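# Park the bicycle in the floor rack with kickstand raised

## Task

Put the bicycle into the floor rack so that one wheel sits in the slot, near the slot's closed end, with the kickstand fully retracted. When the scene ends the bike must be motionless and touching only the rack: no wall, furniture or loose item may be in contact with it. The rack is loose on the floor and can shift. The robot must not tip over or be left leaning, or the task fails.

## Robot and tools

Robot: TidyBot++, a single-arm mobile manipulator. The base is 0.54 m long, 0.50 m wide and 0.38 m high, on four powered casters. On top sits one seven-joint arm with a two-finger gripper. The shoulder is 0.12 m ahead of the base centre and 0.68 m up. Segments: upper arm 0.42 m, forearm 0.31 m, hand 0.31 m. Cameras: base_camera (fixed on the base, facing forward) and wrist_camera (fisheye, looks along the hand). The arm starts folded, hand pointing down, protruding up to 0.08 m past the base front.

Frames: base frame has its origin on the floor below the base centre, x forward, y left, z up, metres. hand_pose is reported in it, as the point between the finger pads; the hand's own z axis runs out along the fingers and the fingers close along its y axis. The odometry frame is the base frame as it was at scene start; base_odometry gives x, y in metres and heading in rad (left positive, -3.142 to 3.142), counted from wheel turns, so slip shows as travel. base_tilt is in degrees, positive when leaning forward or right.

Tool move: one action per call. Arguments:
- base: object with any of translate_m (forward positive, -2 to 2 m), strafe_m (left positive, -2 to 2 m), rotate_rad (counter-clockwise from above positive, -6.3 to 6.3 rad). All are offsets from where the base currently is, along its axes at the start of the command.
- joints: absolute joint targets by name, radians: joint_1_rad (any angle; positive turns the arm clockwise from above, opposite to heading), joint_2_rad (-2.249 to 2.249; 0 is upper arm vertical, positive leans forward), joint_3_rad (any), joint_4_rad (-2.579 to 2.579; elbow, 0 straight), joint_5_rad (any), joint_6_rad (-2.099 to 2.099; wrist), joint_7_rad (any; hand roll). gripper_pos is 0 (open, about 85 mm gap) to 1 (closed). Continuous joints take the short way, so rotate in steps under half a turn.
- target: one list of seven numbers, an absolute hand pose in the base frame: x, y, z in metres then quaternion qw, qx, qy, qz. With target, joints may only contain gripper_pos.
- speeds: per-action caps: translate_m and strafe_m 0.05 to 0.5 m/s, rotate_rad 0.1 to 1.57 rad/s. If translating and strafing together, give the speed under one key.
- cameras: list of base_camera, wrist_camera or all; [] for none.
- blocking: true (default) waits until motion ends; false returns after about 0.5 s while motion continues.
A move with no action just reports state and images.

Tool wait: seconds 0 to 10, plus cameras. Tool stop: brakes all running motions. Tool zoom_image: camera plus region [x0, y0, x1, y1] in pixels of that camera's latest image, max 504 by 504 (base_camera is 644x364, wrist_camera 644x476). Tool finished_scene: scene number; ends the scene irreversibly, and the bike must stay parked without the robot. read_manual only gives licence text.

Result lines: move gives done or the worst status. base_status, joint_status and hand_status report per motion: done, moving, off_target (rested away from target, may still push), stopped, not_followed (a check withheld arm targets; with pose unreachable or joint command not followed and a cause), contact_stop, time_out, torque_fault, limit_stop_at_motor_heat. joint_positions, hand_pose, hand_target (where the hand would be at the joint targets), motor_effort in percent with the peak in brackets, motor temperatures, on_its_own (things the robot did uncommanded), pictures (order of images). After an uncommanded stop, a refused call or a torque fault, later calls in the same reply are skipped.

Practical notes: hand targets usually land within about 3 cm; correct by adding the difference between wanted and read position to your last target. To hold still, resend hand_target, not hand_pose. The controller solves joints itself and may swing the elbow; low forward poses close to the base can fail or hit the base. Unreachable poses wander up to 10 s then time out. Loads make the arm sag; never command a loaded joint to its current reading. A base that is blocked keeps pushing and may still say done; odometry drifts a few cm over many moves. The arm does not avoid obstacles.

Avoid: snagging the arm above about 0.6 m while driving or turning (tip-over), swinging a stretched arm sideways, hard pulls or pushes on a raised hand, driving the arm into things (torque fault, 10 s arm stop), prolonged stretched or loaded holds (motor heat, stop at 75 °C), gripping hard on something resting on a support, releasing parts while they move, dropping the bike, and slamming or shoving the loose rack. Brief external tugs on held parts may occur. Less robot time is better.

Each tool is called after "Request:" in YAML: its name, and indented under it one key for each argument.

## Session

Request:
move:

Scene clock: 0.00 s.
Motor temperatures (°C): [42 35 36 36 42 43 47]
base_odometry: x=+0.000 y=+0.000 heading=+0.000
base_tilt: forward=-0.1 right=+0.0
base_status: not commanded
joint_positions: joint_1_rad=+0.009 joint_2_rad=-0.339 joint_3_rad=+3.110 joint_4_rad=-2.512 joint_5_rad=-0.030 joint_6_rad=-0.906 joint_7_rad=+1.562 gripper_pos=+0.000
joint_status: not commanded
motor_effort: joint_1_rad=-1 joint_2_rad=+0 joint_3_rad=+2 joint_4_rad=+12 joint_5_rad=+0 joint_6_rad=+1 joint_7_rad=+0
hand_pose: x=+0.2573 y=+0.0107 z=+0.5898 quat_wxyz=(-0.007, +0.999, -0.003, +0.032) (m; base frame)
hand_target: x=+0.2572 y=+0.0107 z=+0.5897 quat_wxyz=(-0.007, +0.999, -0.003, +0.031) (m; base frame)
hand_status: not commanded
pictures: base_camera, wrist_camera

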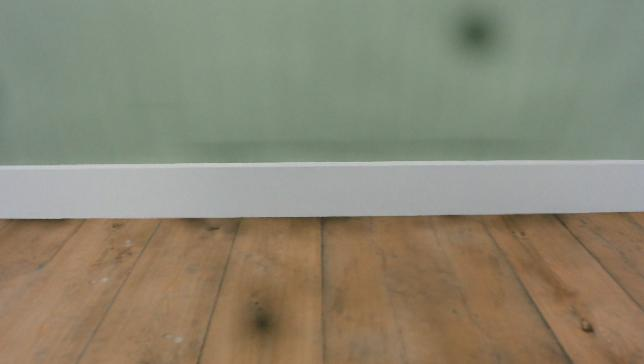

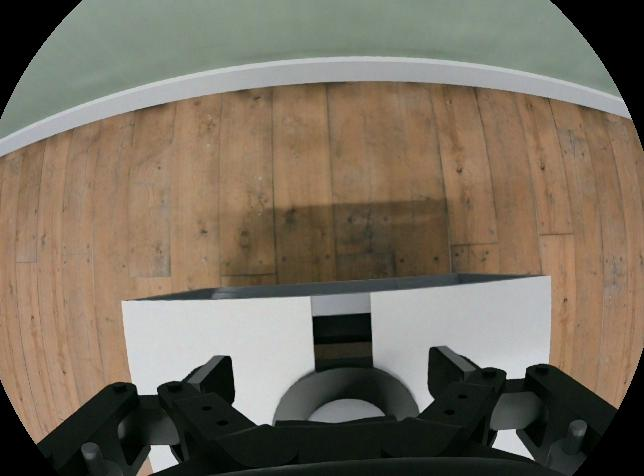

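Request:
move:
  base: {"rotate_rad": 1.2}

Request:
move:
  base: {"rotate_rad": 1.2}

Request:
move:
  base: {"rotate_rad": 1.2}

Request:
move:
  base: {"rotate_rad": 1.2}

Scene clock: 5.90 s.
Motor temperatures (°C): [42 35 36 36 42 43 47]
move: done
base_odometry: x=+0.000 y=+0.000 heading=+1.200
base_tilt: forward=+0.0 right=+0.0
base_status: done
joint_positions: joint_1_rad=+0.009 joint_2_rad=-0.339 joint_3_rad=+3.110 joint_4_rad=-2.512 joint_5_rad=-0.030 joint_6_rad=-0.906 joint_7_rad=+1.562 gripper_pos=+0.000
joint_status: not commanded
motor_effort: joint_1_rad=-1(2) joint_2_rad=+0(1) joint_3_rad=+1(3) joint_4_rad=+12(13) joint_5_rad=+0(1) joint_6_rad=+1(2) joint_7_rad=+0(0)
hand_pose: x=+0.2573 y=+0.0107 z=+0.5898 quat_wxyz=(-0.007, +0.999, -0.003, +0.032) (m; base frame)
hand_target: x=+0.2572 y=+0.0107 z=+0.5897 quat_wxyz=(-0.007, +0.999, -0.003, +0.031) (m; base frame)
hand_status: not commanded
pictures: base_camera, wrist_camera

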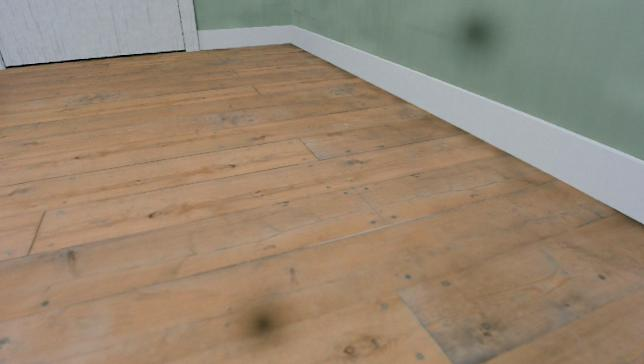

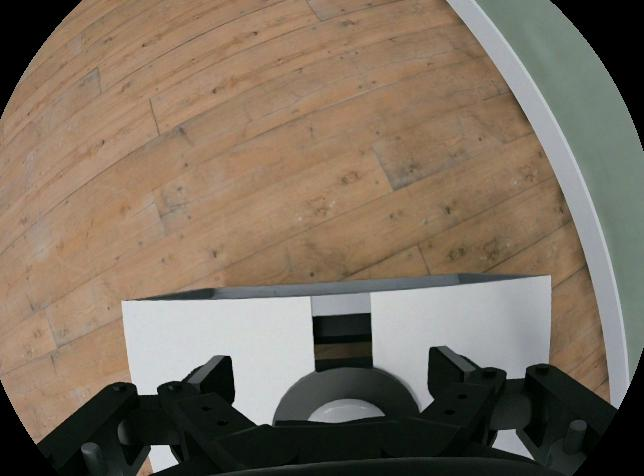

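Scene clock: 7.93 s.
Motor temperatures (°C): [42 35 36 36 42 43 47]
move: done
base_odometry: x=+0.000 y=+0.000 heading=+2.399
base_tilt: forward=-0.1 right=+0.0
base_status: done
joint_positions: joint_1_rad=+0.009 joint_2_rad=-0.339 joint_3_rad=+3.110 joint_4_rad=-2.512 joint_5_rad=-0.030 joint_6_rad=-0.906 joint_7_rad=+1.562 gripper_pos=+0.000
joint_status: not commanded
motor_effort: joint_1_rad=-1(1) joint_2_rad=-1(1) joint_3_rad=+2(3) joint_4_rad=+12(14) joint_5_rad=+0(1) joint_6_rad=+1(2) joint_7_rad=+0(0)
hand_pose: x=+0.2573 y=+0.0107 z=+0.5898 quat_wxyz=(-0.007, +0.999, -0.003, +0.032) (m; base frame)
hand_target: x=+0.2572 y=+0.0107 z=+0.5897 quat_wxyz=(-0.007, +0.999, -0.003, +0.031) (m; base frame)
hand_status: not commanded
pictures: base_camera, wrist_camera

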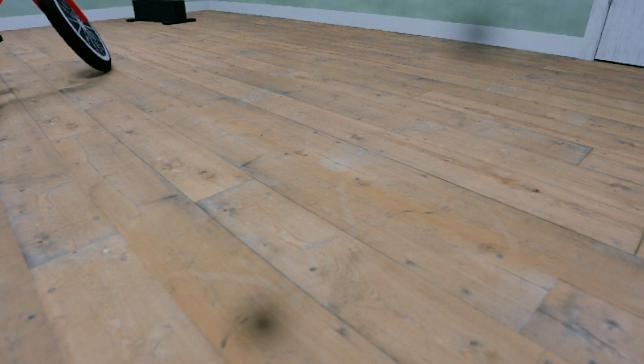

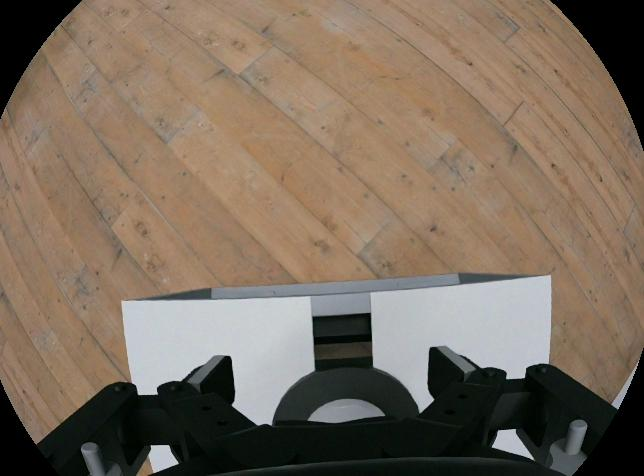

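Scene clock: 9.97 s.
Motor temperatures (°C): [42 35 36 36 42 43 47]
move: done
base_odometry: x=+0.000 y=+0.000 heading=-2.684
base_tilt: forward=-0.1 right=+0.1
base_status: done
joint_positions: joint_1_rad=+0.009 joint_2_rad=-0.339 joint_3_rad=+3.110 joint_4_rad=-2.512 joint_5_rad=-0.030 joint_6_rad=-0.906 joint_7_rad=+1.562 gripper_pos=+0.000
joint_status: not commanded
motor_effort: joint_1_rad=-1(1) joint_2_rad=-1(1) joint_3_rad=+2(3) joint_4_rad=+13(13) joint_5_rad=+0(1) joint_6_rad=+1(2) joint_7_rad=+0(0)
hand_pose: x=+0.2573 y=+0.0107 z=+0.5898 quat_wxyz=(-0.007, +0.999, -0.003, +0.032) (m; base frame)
hand_target: x=+0.2572 y=+0.0107 z=+0.5897 quat_wxyz=(-0.007, +0.999, -0.003, +0.031) (m; base frame)
hand_status: not commanded
pictures: base_camera, wrist_camera

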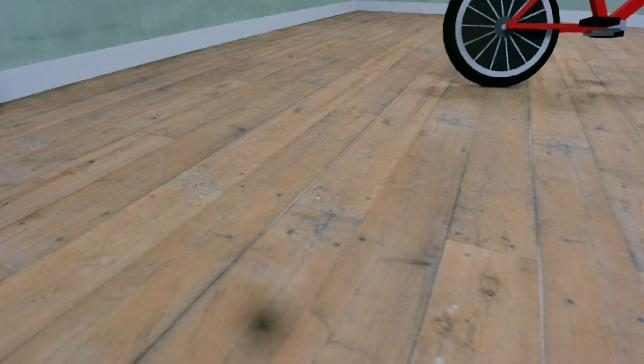

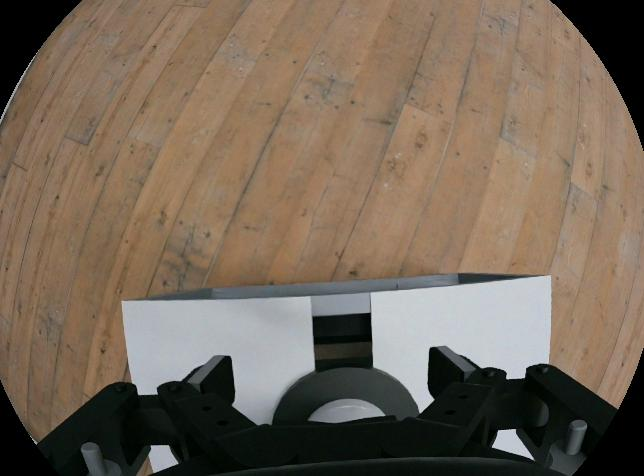

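Scene clock: 12.00 s.
Motor temperatures (°C): [42 35 36 36 42 43 47]
move: done
base_odometry: x=+0.000 y=+0.000 heading=-1.485
base_tilt: forward=-0.1 right=+0.0
base_status: done
joint_positions: joint_1_rad=+0.009 joint_2_rad=-0.339 joint_3_rad=+3.110 joint_4_rad=-2.512 joint_5_rad=-0.030 joint_6_rad=-0.906 joint_7_rad=+1.562 gripper_pos=+0.000
joint_status: not commanded
motor_effort: joint_1_rad=+0(1) joint_2_rad=+0(1) joint_3_rad=+2(3) joint_4_rad=+12(13) joint_5_rad=+0(1) joint_6_rad=+1(2) joint_7_rad=+0(0)
hand_pose: x=+0.2573 y=+0.0107 z=+0.5898 quat_wxyz=(-0.007, +0.999, -0.003, +0.032) (m; base frame)
hand_target: x=+0.2572 y=+0.0107 z=+0.5897 quat_wxyz=(-0.007, +0.999, -0.003, +0.031) (m; base frame)
hand_status: not commanded
pictures: base_camera, wrist_camera

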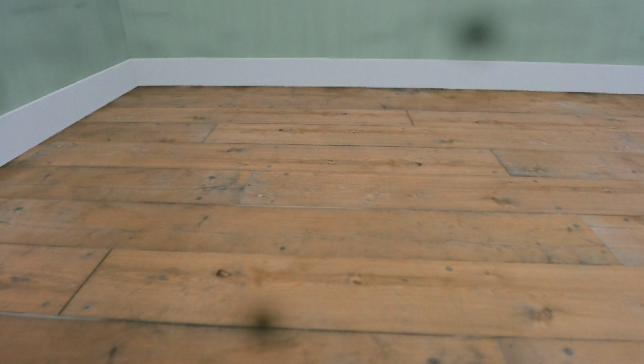

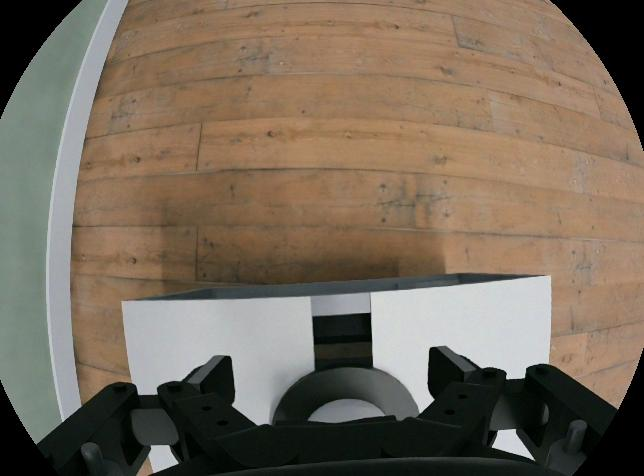

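Request:
move:
  base: {"rotate_rad": -1.7}
  joints: {"joint_6_rad": 0.3}

Scene clock: 20.13 s.
Motor temperatures (°C): [42 35 36 36 42 43 47]
move: done
base_odometry: x=+0.000 y=+0.000 heading=+3.099
base_tilt: forward=-0.1 right=+0.0
base_status: done
joint_positions: joint_1_rad=+0.009 joint_2_rad=-0.339 joint_3_rad=+3.110 joint_4_rad=-2.511 joint_5_rad=-0.030 joint_6_rad=+0.217 joint_7_rad=+1.562 gripper_pos=+0.000
joint_status: all done
motor_effort: joint_1_rad=-1(2) joint_2_rad=-5(6) joint_3_rad=+2(3) joint_4_rad=+16(18) joint_5_rad=+1(1) joint_6_rad=+9(9) joint_7_rad=+0(0)
hand_pose: x=+0.5264 y=+0.0091 z=+0.7841 quat_wxyz=(-0.010, +0.829, -0.006, +0.559) (m; base frame)
hand_target: x=+0.5347 y=+0.0086 z=+0.8077 quat_wxyz=(-0.009, +0.806, -0.006, +0.592) (m; base frame)
hand_status: not commanded
pictures: base_camera, wrist_camera

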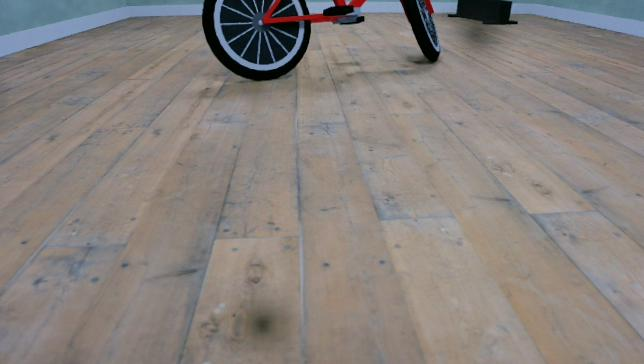

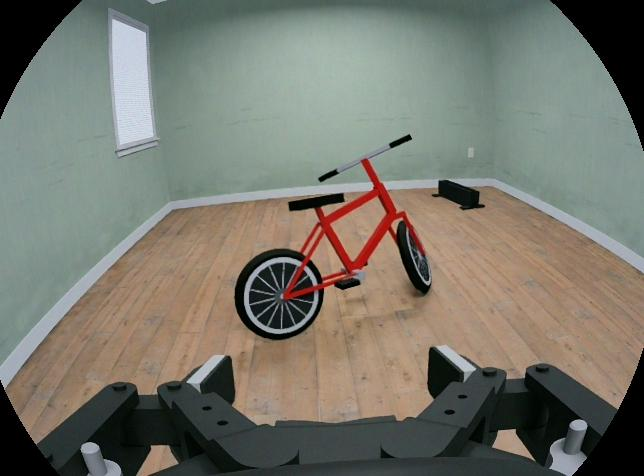

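Request:
zoom_image:
  camera: "wrist_camera"
  region: [220, 110, 460, 350]

Request:
zoom_image:
  camera: "wrist_camera"
  region: [410, 160, 510, 230]

Request:
zoom_image:
  camera: "base_camera"
  region: [190, 0, 530, 100]

Scaled by 2.100.

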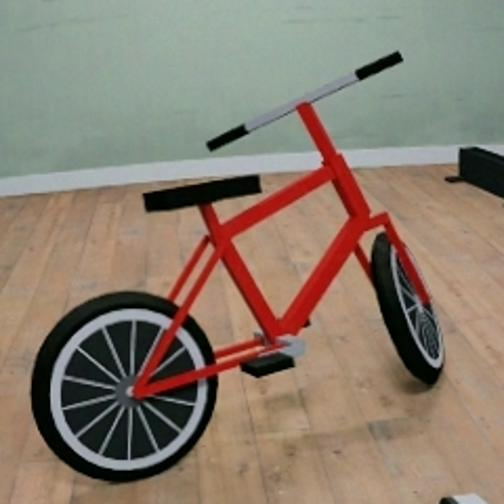

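Scaled by 5.040.

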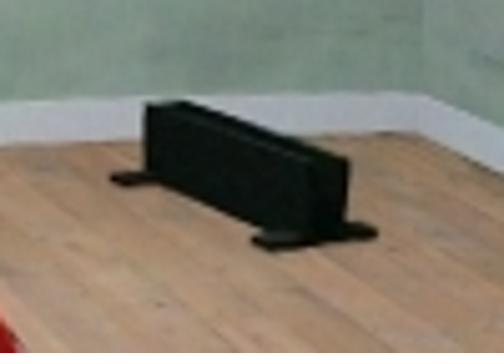

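Scaled by 1.482.

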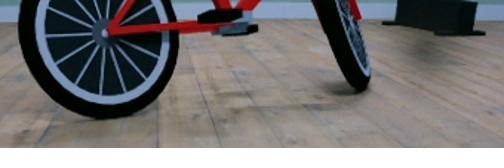

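Request:
move:
  base: {"translate_m": 1.0, "strafe_m": -1.4, "rotate_rad": 0.5}
  joints: {"joint_6_rad": 0.5}

Request:
zoom_image:
  camera: "wrist_camera"
  region: [120, 100, 560, 400]

Scene clock: 45.90 s.
Motor temperatures (°C): [41 35 36 36 42 43 47]
move: done
base_odometry: x=-0.939 y=+1.442 heading=-2.684
base_tilt: forward=+0.0 right=+0.0
base_status: done
joint_positions: joint_1_rad=+0.008 joint_2_rad=-0.339 joint_3_rad=+3.110 joint_4_rad=-2.507 joint_5_rad=-0.030 joint_6_rad=+0.434 joint_7_rad=+1.562 gripper_pos=+0.000
joint_status: all done
motor_effort: joint_1_rad=-1(2) joint_2_rad=-5(7) joint_3_rad=+2(5) joint_4_rad=+17(20) joint_5_rad=+0(1) joint_6_rad=+9(11) joint_7_rad=+0(0)
hand_pose: x=+0.5457 y=+0.0085 z=+0.8514 quat_wxyz=(-0.010, +0.762, -0.006, +0.647) (m; base frame)
hand_target: x=+0.5472 y=+0.0078 z=+0.8685 quat_wxyz=(-0.009, +0.742, -0.007, +0.670) (m; base frame)
hand_status: not commanded
pictures: base_camera, wrist_camera

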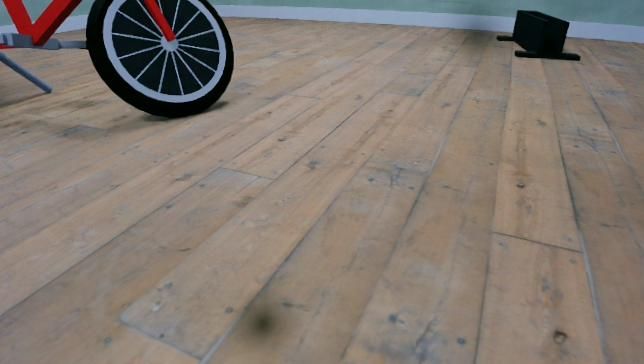

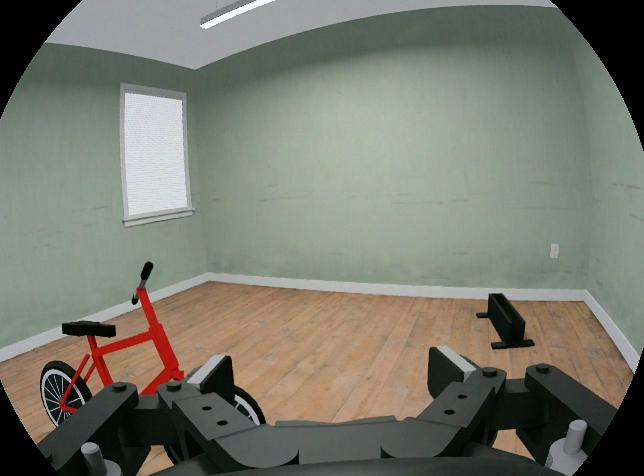

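Scaled by 1.145.

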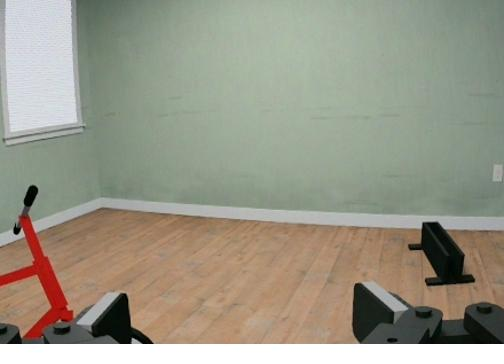

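Request:
zoom_image:
  camera: "base_camera"
  region: [0, 0, 250, 125]

Request:
zoom_image:
  camera: "base_camera"
  region: [484, 0, 604, 80]

Request:
zoom_image:
  camera: "wrist_camera"
  region: [450, 270, 570, 370]

Request:
zoom_image:
  camera: "wrist_camera"
  region: [30, 250, 270, 450]

Scaled by 2.016.

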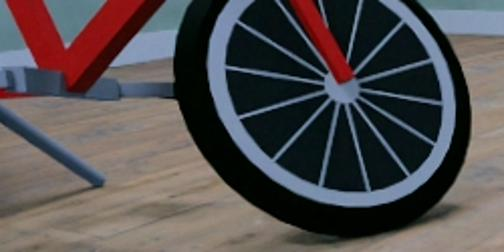

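Scaled by 4.200.

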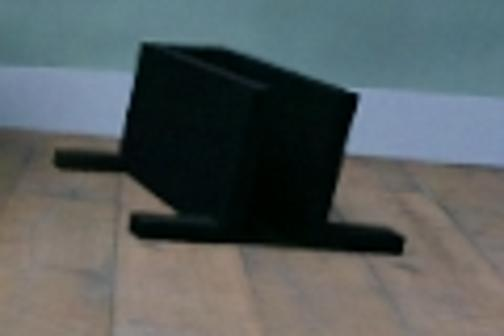

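Scaled by 4.200.

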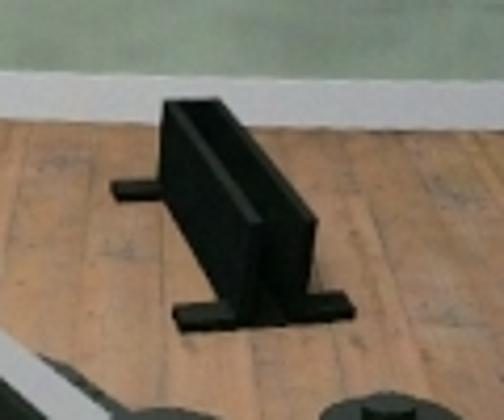

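Scaled by 2.100.

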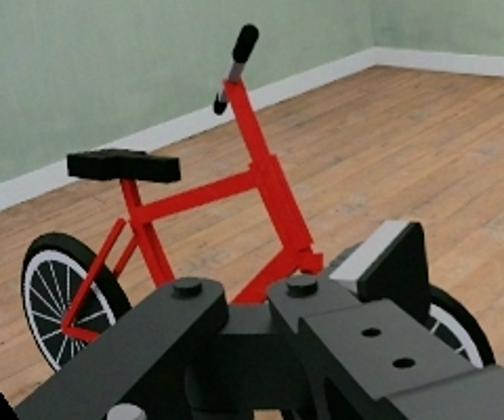

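Request:
move:
  base: {"translate_m": 0.73, "strafe_m": -0.64, "rotate_rad": -0.2}

Request:
zoom_image:
  camera: "base_camera"
  region: [200, 0, 500, 160]

Request:
zoom_image:
  camera: "wrist_camera"
  region: [220, 200, 460, 380]

Scene clock: 80.57 s.
Motor temperatures (°C): [41 35 35 36 42 43 47]
move: done
base_odometry: x=-1.877 y=+1.693 heading=-2.885
base_tilt: forward=+0.0 right=+0.0
base_status: done
joint_positions: joint_1_rad=+0.009 joint_2_rad=-0.339 joint_3_rad=+3.110 joint_4_rad=-2.507 joint_5_rad=-0.030 joint_6_rad=+0.434 joint_7_rad=+1.562 gripper_pos=+0.000
joint_status: not commanded
motor_effort: joint_1_rad=+0(1) joint_2_rad=-5(7) joint_3_rad=+2(4) joint_4_rad=+17(18) joint_5_rad=+0(1) joint_6_rad=+10(10) joint_7_rad=+0(0)
hand_pose: x=+0.5458 y=+0.0084 z=+0.8514 quat_wxyz=(-0.010, +0.762, -0.006, +0.647) (m; base frame)
hand_target: x=+0.5472 y=+0.0078 z=+0.8685 quat_wxyz=(-0.009, +0.742, -0.007, +0.670) (m; base frame)
hand_status: not commanded
pictures: base_camera, wrist_camera

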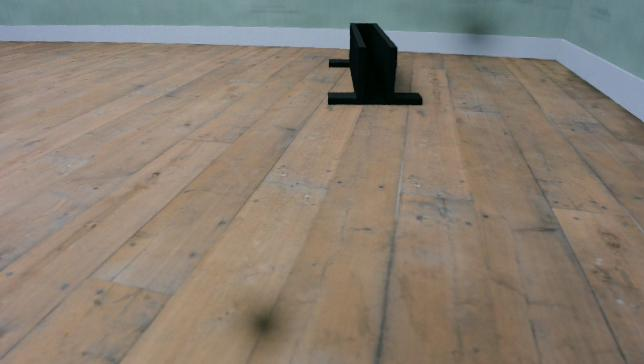

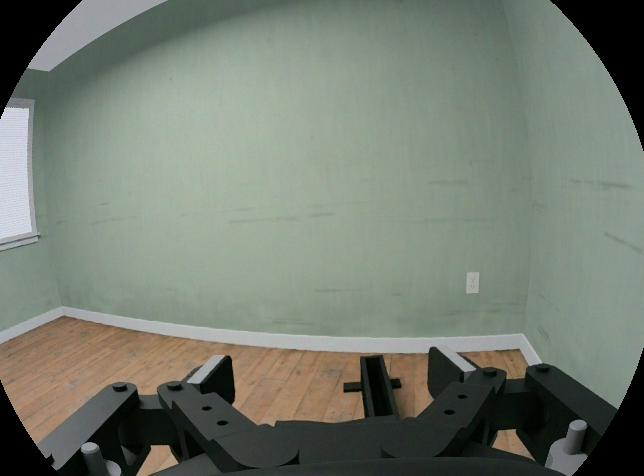

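Scaled by 1.680.

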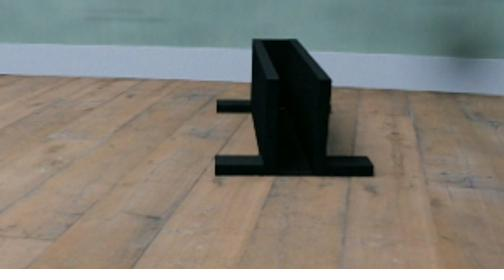

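Scaled by 2.100.

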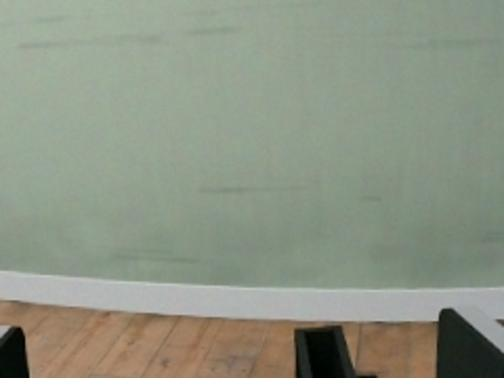

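Request:
move:
  base: {"translate_m": 1.21, "strafe_m": 0.688, "rotate_rad": 2.6}

Request:
zoom_image:
  camera: "wrist_camera"
  region: [170, 200, 470, 400]

Request:
zoom_image:
  camera: "base_camera"
  region: [100, 0, 580, 160]

Scene clock: 113.23 s.
Motor temperatures (°C): [41 35 35 36 42 43 47]
move: done
base_odometry: x=-2.872 y=+0.720 heading=-0.284
base_tilt: forward=-0.1 right=+0.0
base_status: done
joint_positions: joint_1_rad=+0.009 joint_2_rad=-0.340 joint_3_rad=+3.110 joint_4_rad=-2.507 joint_5_rad=-0.030 joint_6_rad=+0.434 joint_7_rad=+1.562 gripper_pos=+0.000
joint_status: not commanded
motor_effort: joint_1_rad=-1(3) joint_2_rad=-5(7) joint_3_rad=+2(4) joint_4_rad=+17(19) joint_5_rad=+0(1) joint_6_rad=+9(10) joint_7_rad=+0(0)
hand_pose: x=+0.5457 y=+0.0082 z=+0.8515 quat_wxyz=(-0.010, +0.762, -0.006, +0.647) (m; base frame)
hand_target: x=+0.5472 y=+0.0078 z=+0.8685 quat_wxyz=(-0.009, +0.742, -0.007, +0.670) (m; base frame)
hand_status: not commanded
pictures: base_camera, wrist_camera

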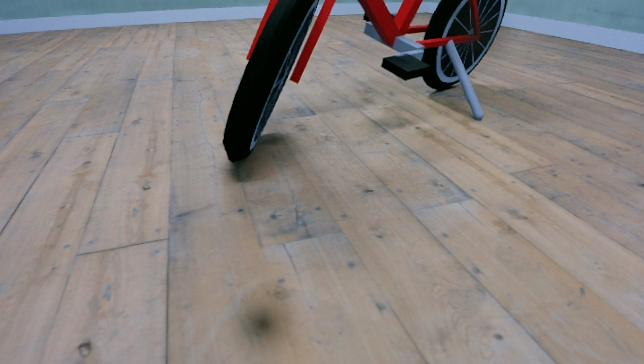

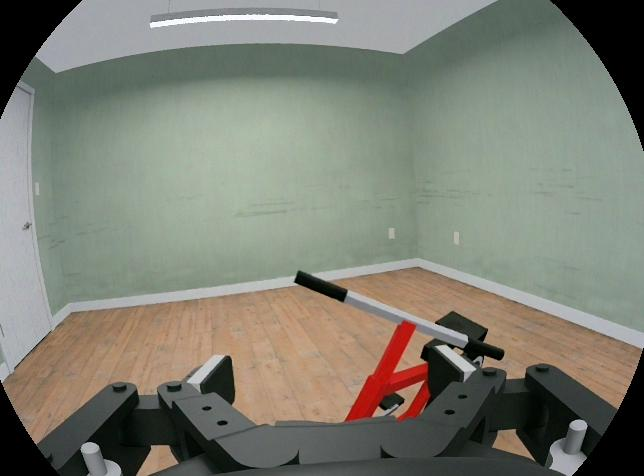

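Scaled by 1.680.

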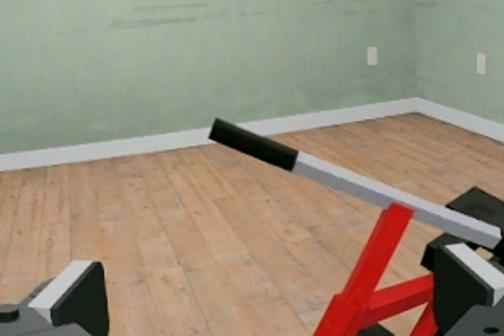

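Scaled by 1.050.

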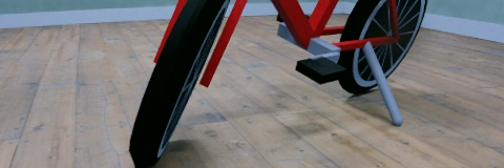

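Request:
move:
  base: {"translate_m": -0.277, "strafe_m": -0.048, "rotate_rad": 2.084}
  joints: {"joint_6_rad": -0.7}

Scene clock: 152.40 s.
Motor temperatures (°C): [41 35 35 36 42 43 47]
move: done
base_odometry: x=-3.151 y=+0.752 heading=+1.800
base_tilt: forward=-0.1 right=+0.0
base_status: done
joint_positions: joint_1_rad=+0.009 joint_2_rad=-0.339 joint_3_rad=+3.110 joint_4_rad=-2.507 joint_5_rad=-0.030 joint_6_rad=-0.628 joint_7_rad=+1.562 gripper_pos=+0.000
joint_status: all done
motor_effort: joint_1_rad=-1(2) joint_2_rad=-2(8) joint_3_rad=+2(3) joint_4_rad=+14(18) joint_5_rad=+0(1) joint_6_rad=+4(10) joint_7_rad=+0(0)
hand_pose: x=+0.3440 y=+0.0109 z=+0.6088 quat_wxyz=(-0.008, +0.985, -0.003, +0.172) (m; base frame)
hand_target: x=+0.3201 y=+0.0108 z=+0.6002 quat_wxyz=(-0.008, +0.991, -0.003, +0.134) (m; base frame)
hand_status: not commanded
pictures: base_camera, wrist_camera

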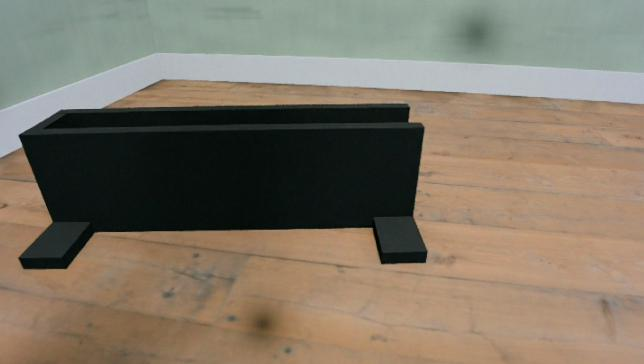

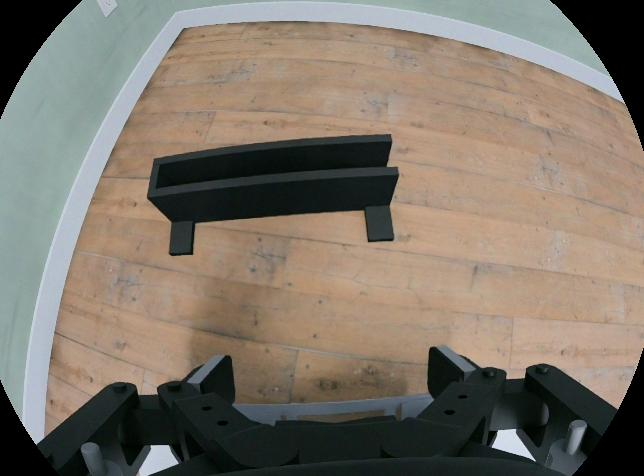

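Request:
move:
  base: {"translate_m": 0.1, "strafe_m": 0.12}
  target: [0.59, 0.0, 0.35, 0, 0.7071, -0.7071, 0]

Request:
zoom_image:
  camera: "wrist_camera"
  region: [120, 80, 520, 440]

Scene clock: 170.13 s.
Motor temperatures (°C): [41 35 35 36 42 43 47]
move: off_target
base_odometry: x=-3.291 y=+0.822 heading=+1.800
base_tilt: forward=+0.0 right=+0.0
base_status: done
joint_positions: joint_1_rad=-0.206 joint_2_rad=+0.914 joint_3_rad=+3.464 joint_4_rad=-1.811 joint_5_rad=-0.481 joint_6_rad=-0.605 joint_7_rad=+0.563 gripper_pos=+0.000
joint_status: not commanded
motor_effort: joint_1_rad=-1(1) joint_2_rad=-34(35) joint_3_rad=+5(5) joint_4_rad=+5(15) joint_5_rad=+1(1) joint_6_rad=+0(5) joint_7_rad=+0(0)
hand_pose: x=+0.5499 y=+0.0030 z=+0.3509 quat_wxyz=(+0.029, +0.752, -0.657, -0.044) (m; base frame)
hand_target: x=+0.5900 y=+0.0000 z=+0.3500 quat_wxyz=(+0.000, +0.707, -0.707, +0.000) (m; base frame)
hand_status: off_target (0.040 m and 9.8 deg from the pose sent, 0.357 m and 91.3 deg at the start)
pictures: base_camera, wrist_camera

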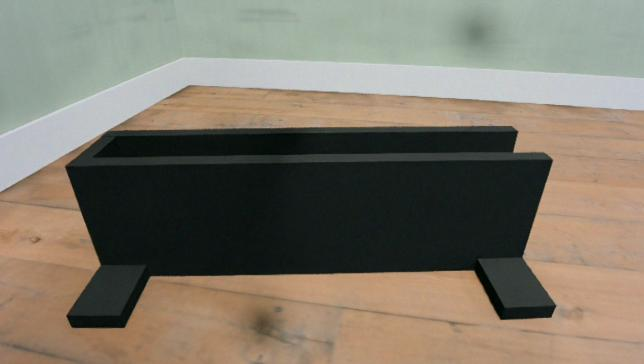

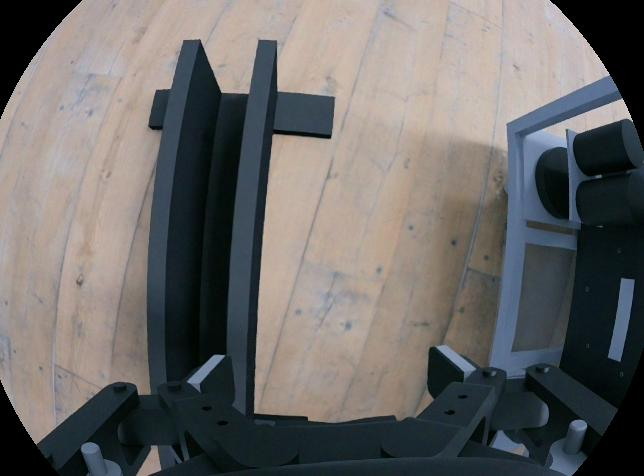

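Scaled by 1.260.

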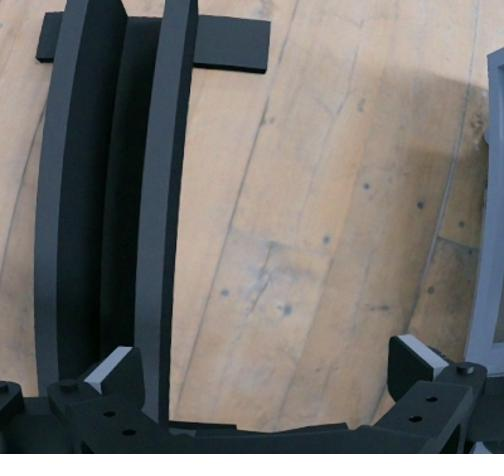

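Request:
move:
  joints: {"joint_1_rad": 0.0, "joint_2_rad": 1.031, "joint_3_rad": 3.14, "joint_4_rad": -1.684, "joint_5_rad": 0.0, "joint_6_rad": -0.427, "joint_7_rad": 0.0, "gripper_pos": 0.4}

Scene clock: 190.50 s.
Motor temperatures (°C): [40 35 35 36 42 43 47]
move: done
base_odometry: x=-3.291 y=+0.822 heading=+1.800
base_tilt: forward=+0.0 right=-0.1
base_status: not commanded
joint_positions: joint_1_rad=-0.011 joint_2_rad=+1.019 joint_3_rad=+3.158 joint_4_rad=-1.711 joint_5_rad=-0.074 joint_6_rad=-0.503 joint_7_rad=+0.080 gripper_pos=+0.400
joint_status: all done
motor_effort: joint_1_rad=-1(2) joint_2_rad=-36(37) joint_3_rad=+1(6) joint_4_rad=+5(6) joint_5_rad=+0(1) joint_6_rad=-2(2) joint_7_rad=+0(1)
hand_pose: x=+0.5753 y=+0.0080 z=+0.3044 quat_wxyz=(+0.024, +0.711, -0.701, -0.040) (m; base frame)
hand_target: x=+0.6098 y=+0.0023 z=+0.3006 quat_wxyz=(+0.000, +0.707, -0.707, -0.001) (m; base frame)
hand_status: not commanded
pictures: base_camera, wrist_camera

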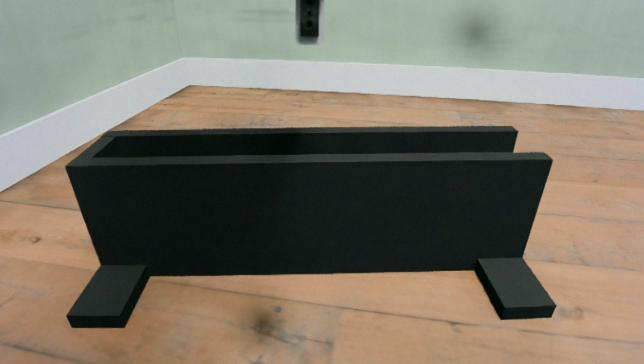

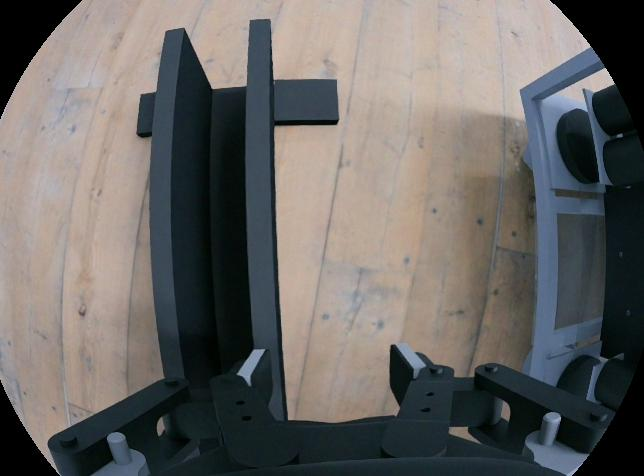

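Request:
move:
  joints: {"joint_1_rad": 0.011, "joint_2_rad": 1.07, "joint_3_rad": 3.122, "joint_4_rad": -1.64, "joint_5_rad": 0.074, "joint_6_rad": -0.351, "joint_7_rad": -0.08}

Scene clock: 195.83 s.
Motor temperatures (°C): [40 35 35 36 42 43 47]
move: done
base_odometry: x=-3.291 y=+0.822 heading=+1.800
base_tilt: forward=+0.0 right=+0.1
base_status: not commanded
joint_positions: joint_1_rad=-0.001 joint_2_rad=+1.059 joint_3_rad=+3.138 joint_4_rad=-1.659 joint_5_rad=+0.004 joint_6_rad=-0.422 joint_7_rad=-0.005 gripper_pos=+0.400
joint_status: all done
motor_effort: joint_1_rad=-1(2) joint_2_rad=-37(38) joint_3_rad=+1(2) joint_4_rad=+5(7) joint_5_rad=+0(1) joint_6_rad=+0(2) joint_7_rad=+0(1)
hand_pose: x=+0.6155 y=+0.0030 z=+0.2902 quat_wxyz=(-0.001, +0.707, -0.707, +0.000) (m; base frame)
hand_target: x=+0.6448 y=-0.0007 z=+0.2883 quat_wxyz=(-0.026, +0.702, -0.711, +0.032) (m; base frame)
hand_status: not commanded
pictures: base_camera, wrist_camera

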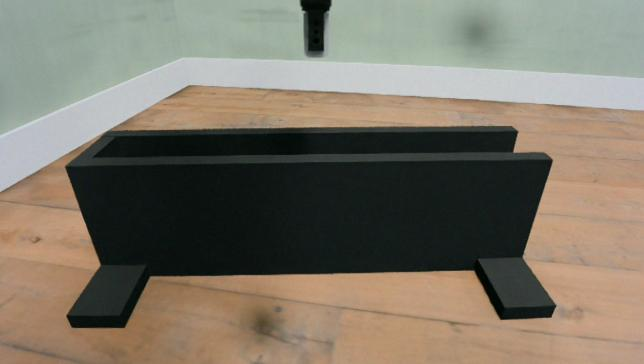

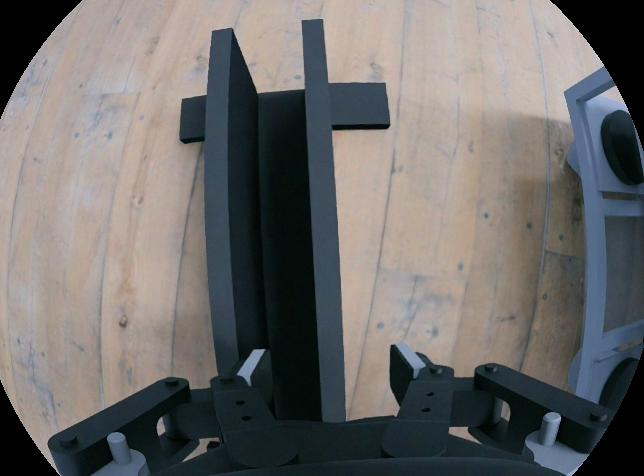

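Request:
move:
  joints: {"joint_2_rad": 1.271, "joint_4_rad": -1.547, "joint_6_rad": -0.245}

Scene clock: 204.80 s.
Motor temperatures (°C): [40 35 35 36 42 43 47]
move: done
base_odometry: x=-3.291 y=+0.822 heading=+1.800
base_tilt: forward=-0.1 right=+0.1
base_status: not commanded
joint_positions: joint_1_rad=-0.001 joint_2_rad=+1.274 joint_3_rad=+3.138 joint_4_rad=-1.573 joint_5_rad=+0.004 joint_6_rad=-0.321 joint_7_rad=-0.005 gripper_pos=+0.400
joint_status: all done
motor_effort: joint_1_rad=-1(1) joint_2_rad=-38(42) joint_3_rad=+0(2) joint_4_rad=+4(6) joint_5_rad=+0(1) joint_6_rad=-1(1) joint_7_rad=+0(0)
hand_pose: x=+0.6046 y=+0.0032 z=+0.1929 quat_wxyz=(+0.009, +0.707, -0.707, -0.010) (m; base frame)
hand_target: x=+0.6455 y=+0.0021 z=+0.1980 quat_wxyz=(-0.028, +0.701, -0.712, +0.028) (m; base frame)
hand_status: not commanded
pictures: base_camera, wrist_camera

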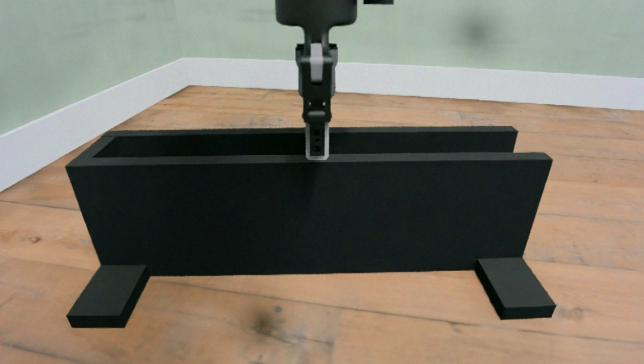

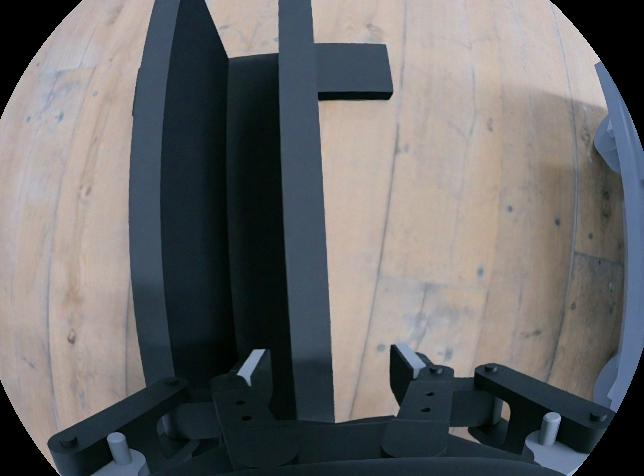

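Request:
move:
  joints: {"joint_2_rad": 1.440, "joint_4_rad": -1.414, "joint_6_rad": -0.184}

Scene clock: 208.70 s.
Motor temperatures (°C): [40 35 35 36 42 43 47]
move: done
base_odometry: x=-3.291 y=+0.822 heading=+1.800
base_tilt: forward=-0.1 right=+0.0
base_status: not commanded
joint_positions: joint_1_rad=-0.001 joint_2_rad=+1.442 joint_3_rad=+3.138 joint_4_rad=-1.439 joint_5_rad=+0.004 joint_6_rad=-0.260 joint_7_rad=-0.005 gripper_pos=+0.400
joint_status: all done
motor_effort: joint_1_rad=-1(1) joint_2_rad=-39(42) joint_3_rad=+1(1) joint_4_rad=+3(4) joint_5_rad=+0(1) joint_6_rad=+0(2) joint_7_rad=+0(0)
hand_pose: x=+0.6173 y=+0.0033 z=+0.1207 quat_wxyz=(-0.001, +0.707, -0.707, -0.001) (m; base frame)
hand_target: x=+0.6577 y=+0.0034 z=+0.1259 quat_wxyz=(-0.039, +0.700, -0.712, +0.035) (m; base frame)
hand_status: not commanded
pictures: base_camera, wrist_camera

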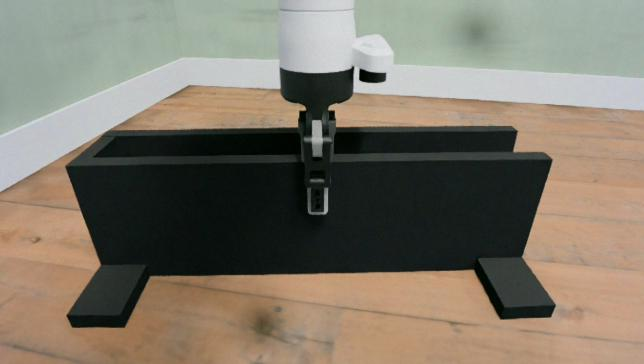

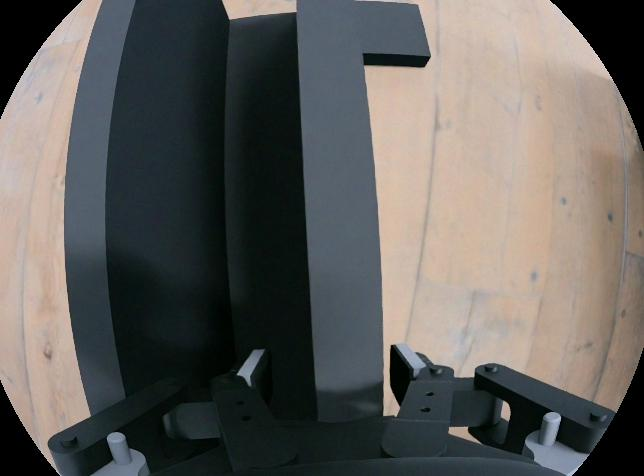

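Request:
move:
  joints: {"joint_2_rad": 1.434, "joint_4_rad": -1.452, "joint_6_rad": -0.152}
  cameras: []

Request:
move:
  joints: {"gripper_pos": 1.0}

Scene clock: 213.70 s.
Motor temperatures (°C): [40 36 34 36 42 43 47]
move: done
base_odometry: x=-3.291 y=+0.822 heading=+1.800
base_tilt: forward=+0.0 right=+0.0
base_status: not commanded
joint_positions: joint_1_rad=-0.001 joint_2_rad=+1.442 joint_3_rad=+3.138 joint_4_rad=-1.444 joint_5_rad=+0.004 joint_6_rad=-0.227 joint_7_rad=-0.005 gripper_pos=+0.400
joint_status: all done
motor_effort: joint_1_rad=-1(1) joint_2_rad=-39(40) joint_3_rad=+1(1) joint_4_rad=+3(5) joint_5_rad=+0(1) joint_6_rad=+0(1) joint_7_rad=+0(0)
hand_pose: x=+0.6245 y=+0.0034 z=+0.1205 quat_wxyz=(-0.011, +0.707, -0.707, +0.009) (m; base frame)
hand_target: x=+0.6477 y=+0.0042 z=+0.1258 quat_wxyz=(-0.040, +0.700, -0.712, +0.034) (m; base frame)
hand_status: not commanded
pictures: none
No camera images: "cameras" was empty.

Scene clock: 214.57 s.
Motor temperatures (°C): [40 36 34 36 42 43 47]
move: off_target
base_odometry: x=-3.291 y=+0.822 heading=+1.800
base_tilt: forward=+0.0 right=+0.0
base_status: not commanded
joint_positions: joint_1_rad=-0.001 joint_2_rad=+1.441 joint_3_rad=+3.138 joint_4_rad=-1.449 joint_5_rad=+0.006 joint_6_rad=-0.227 joint_7_rad=-0.005 gripper_pos=+0.808
joint_status: gripper_pos off_target (ended at +0.808, target +1.000)
motor_effort: joint_1_rad=-1(1) joint_2_rad=-40(42) joint_3_rad=+1(2) joint_4_rad=+6(7) joint_5_rad=+0(1) joint_6_rad=+4(6) joint_7_rad=+0(1)
hand_pose: x=+0.6218 y=+0.0034 z=+0.1204 quat_wxyz=(-0.009, +0.708, -0.707, +0.008) (m; base frame)
hand_target: x=+0.6477 y=+0.0042 z=+0.1258 quat_wxyz=(-0.040, +0.700, -0.712, +0.034) (m; base frame)
hand_status: not commanded
pictures: base_camera, wrist_camera

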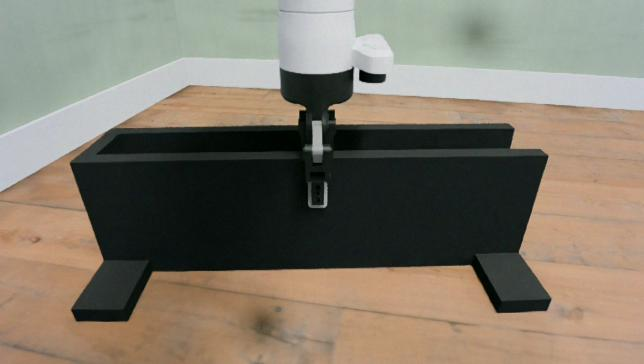

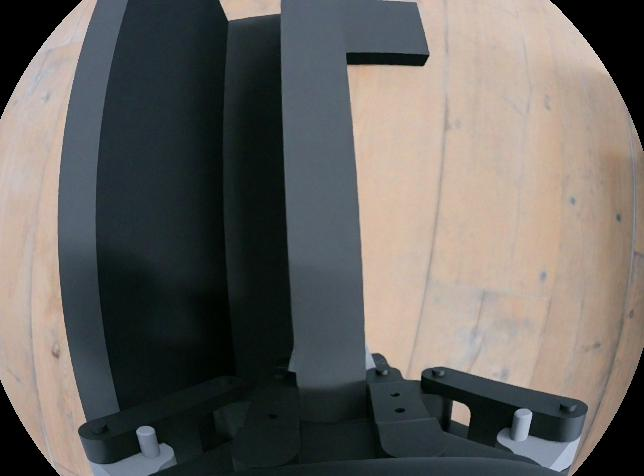

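Request:
move:
  base: {"rotate_rad": -1.358}
  speeds: {"rotate_rad": 0.35}

Scene clock: 231.23 s.
Motor temperatures (°C): [40 36 34 36 42 43 47]
move: done
base_odometry: x=-3.291 y=+0.822 heading=+0.442
base_tilt: forward=+0.0 right=+0.0
base_status: done
joint_positions: joint_1_rad=+0.017 joint_2_rad=+1.442 joint_3_rad=+3.122 joint_4_rad=-1.449 joint_5_rad=+0.007 joint_6_rad=-0.226 joint_7_rad=-0.005 gripper_pos=+0.808
joint_status: not commanded
motor_effort: joint_1_rad=-2(6) joint_2_rad=-39(43) joint_3_rad=-2(5) joint_4_rad=+4(7) joint_5_rad=-1(1) joint_6_rad=+2(6) joint_7_rad=+0(1)
hand_pose: x=+0.6216 y=+0.0048 z=+0.1204 quat_wxyz=(-0.015, +0.702, -0.712, +0.002) (m; base frame)
hand_target: x=+0.6477 y=+0.0042 z=+0.1258 quat_wxyz=(-0.040, +0.700, -0.712, +0.034) (m; base frame)
hand_status: not commanded
pictures: base_camera, wrist_camera

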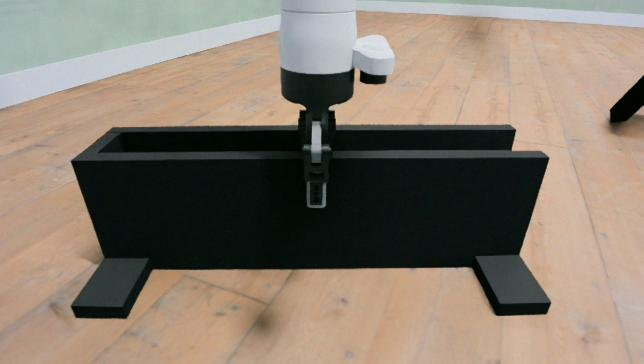

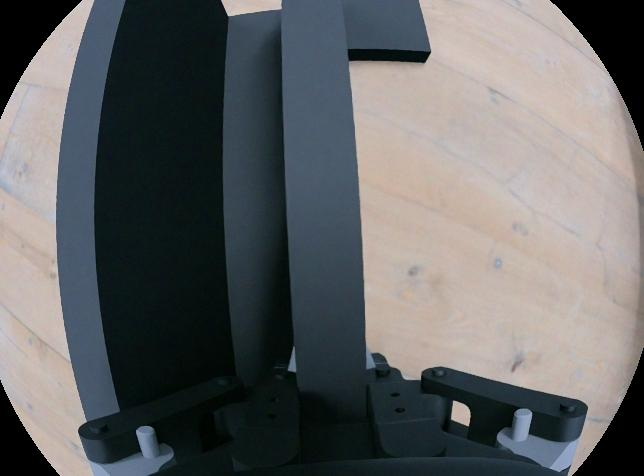

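Request:
move:
  base: {"translate_m": 0.42, "strafe_m": -0.06}
  speeds: {"translate_m": 0.25}

Scene clock: 239.97 s.
Motor temperatures (°C): [40 36 34 36 42 43 47]
move: done
base_odometry: x=-2.886 y=+0.948 heading=+0.441
base_tilt: forward=-0.1 right=+0.1
base_status: done
joint_positions: joint_1_rad=+0.012 joint_2_rad=+1.440 joint_3_rad=+3.122 joint_4_rad=-1.463 joint_5_rad=+0.007 joint_6_rad=-0.223 joint_7_rad=-0.005 gripper_pos=+0.808
joint_status: not commanded
motor_effort: joint_1_rad=-1(2) joint_2_rad=-40(41) joint_3_rad=-1(3) joint_4_rad=+3(9) joint_5_rad=+0(1) joint_6_rad=+0(7) joint_7_rad=+0(0)
hand_pose: x=+0.6154 y=+0.0072 z=+0.1204 quat_wxyz=(-0.012, +0.704, -0.710, -0.001) (m; base frame)
hand_target: x=+0.6477 y=+0.0042 z=+0.1258 quat_wxyz=(-0.040, +0.700, -0.712, +0.034) (m; base frame)
hand_status: not commanded
pictures: base_camera, wrist_camera

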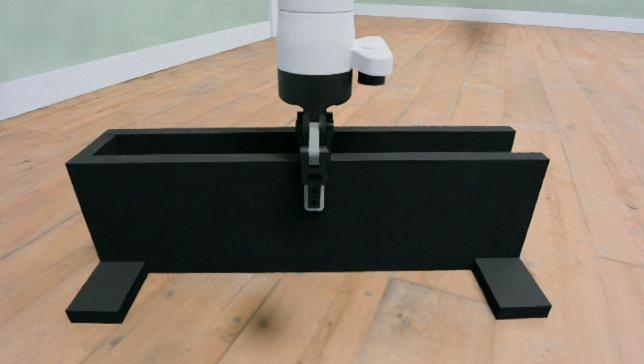

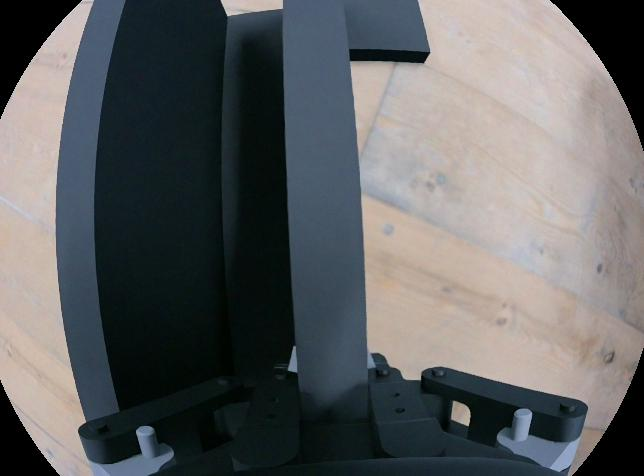

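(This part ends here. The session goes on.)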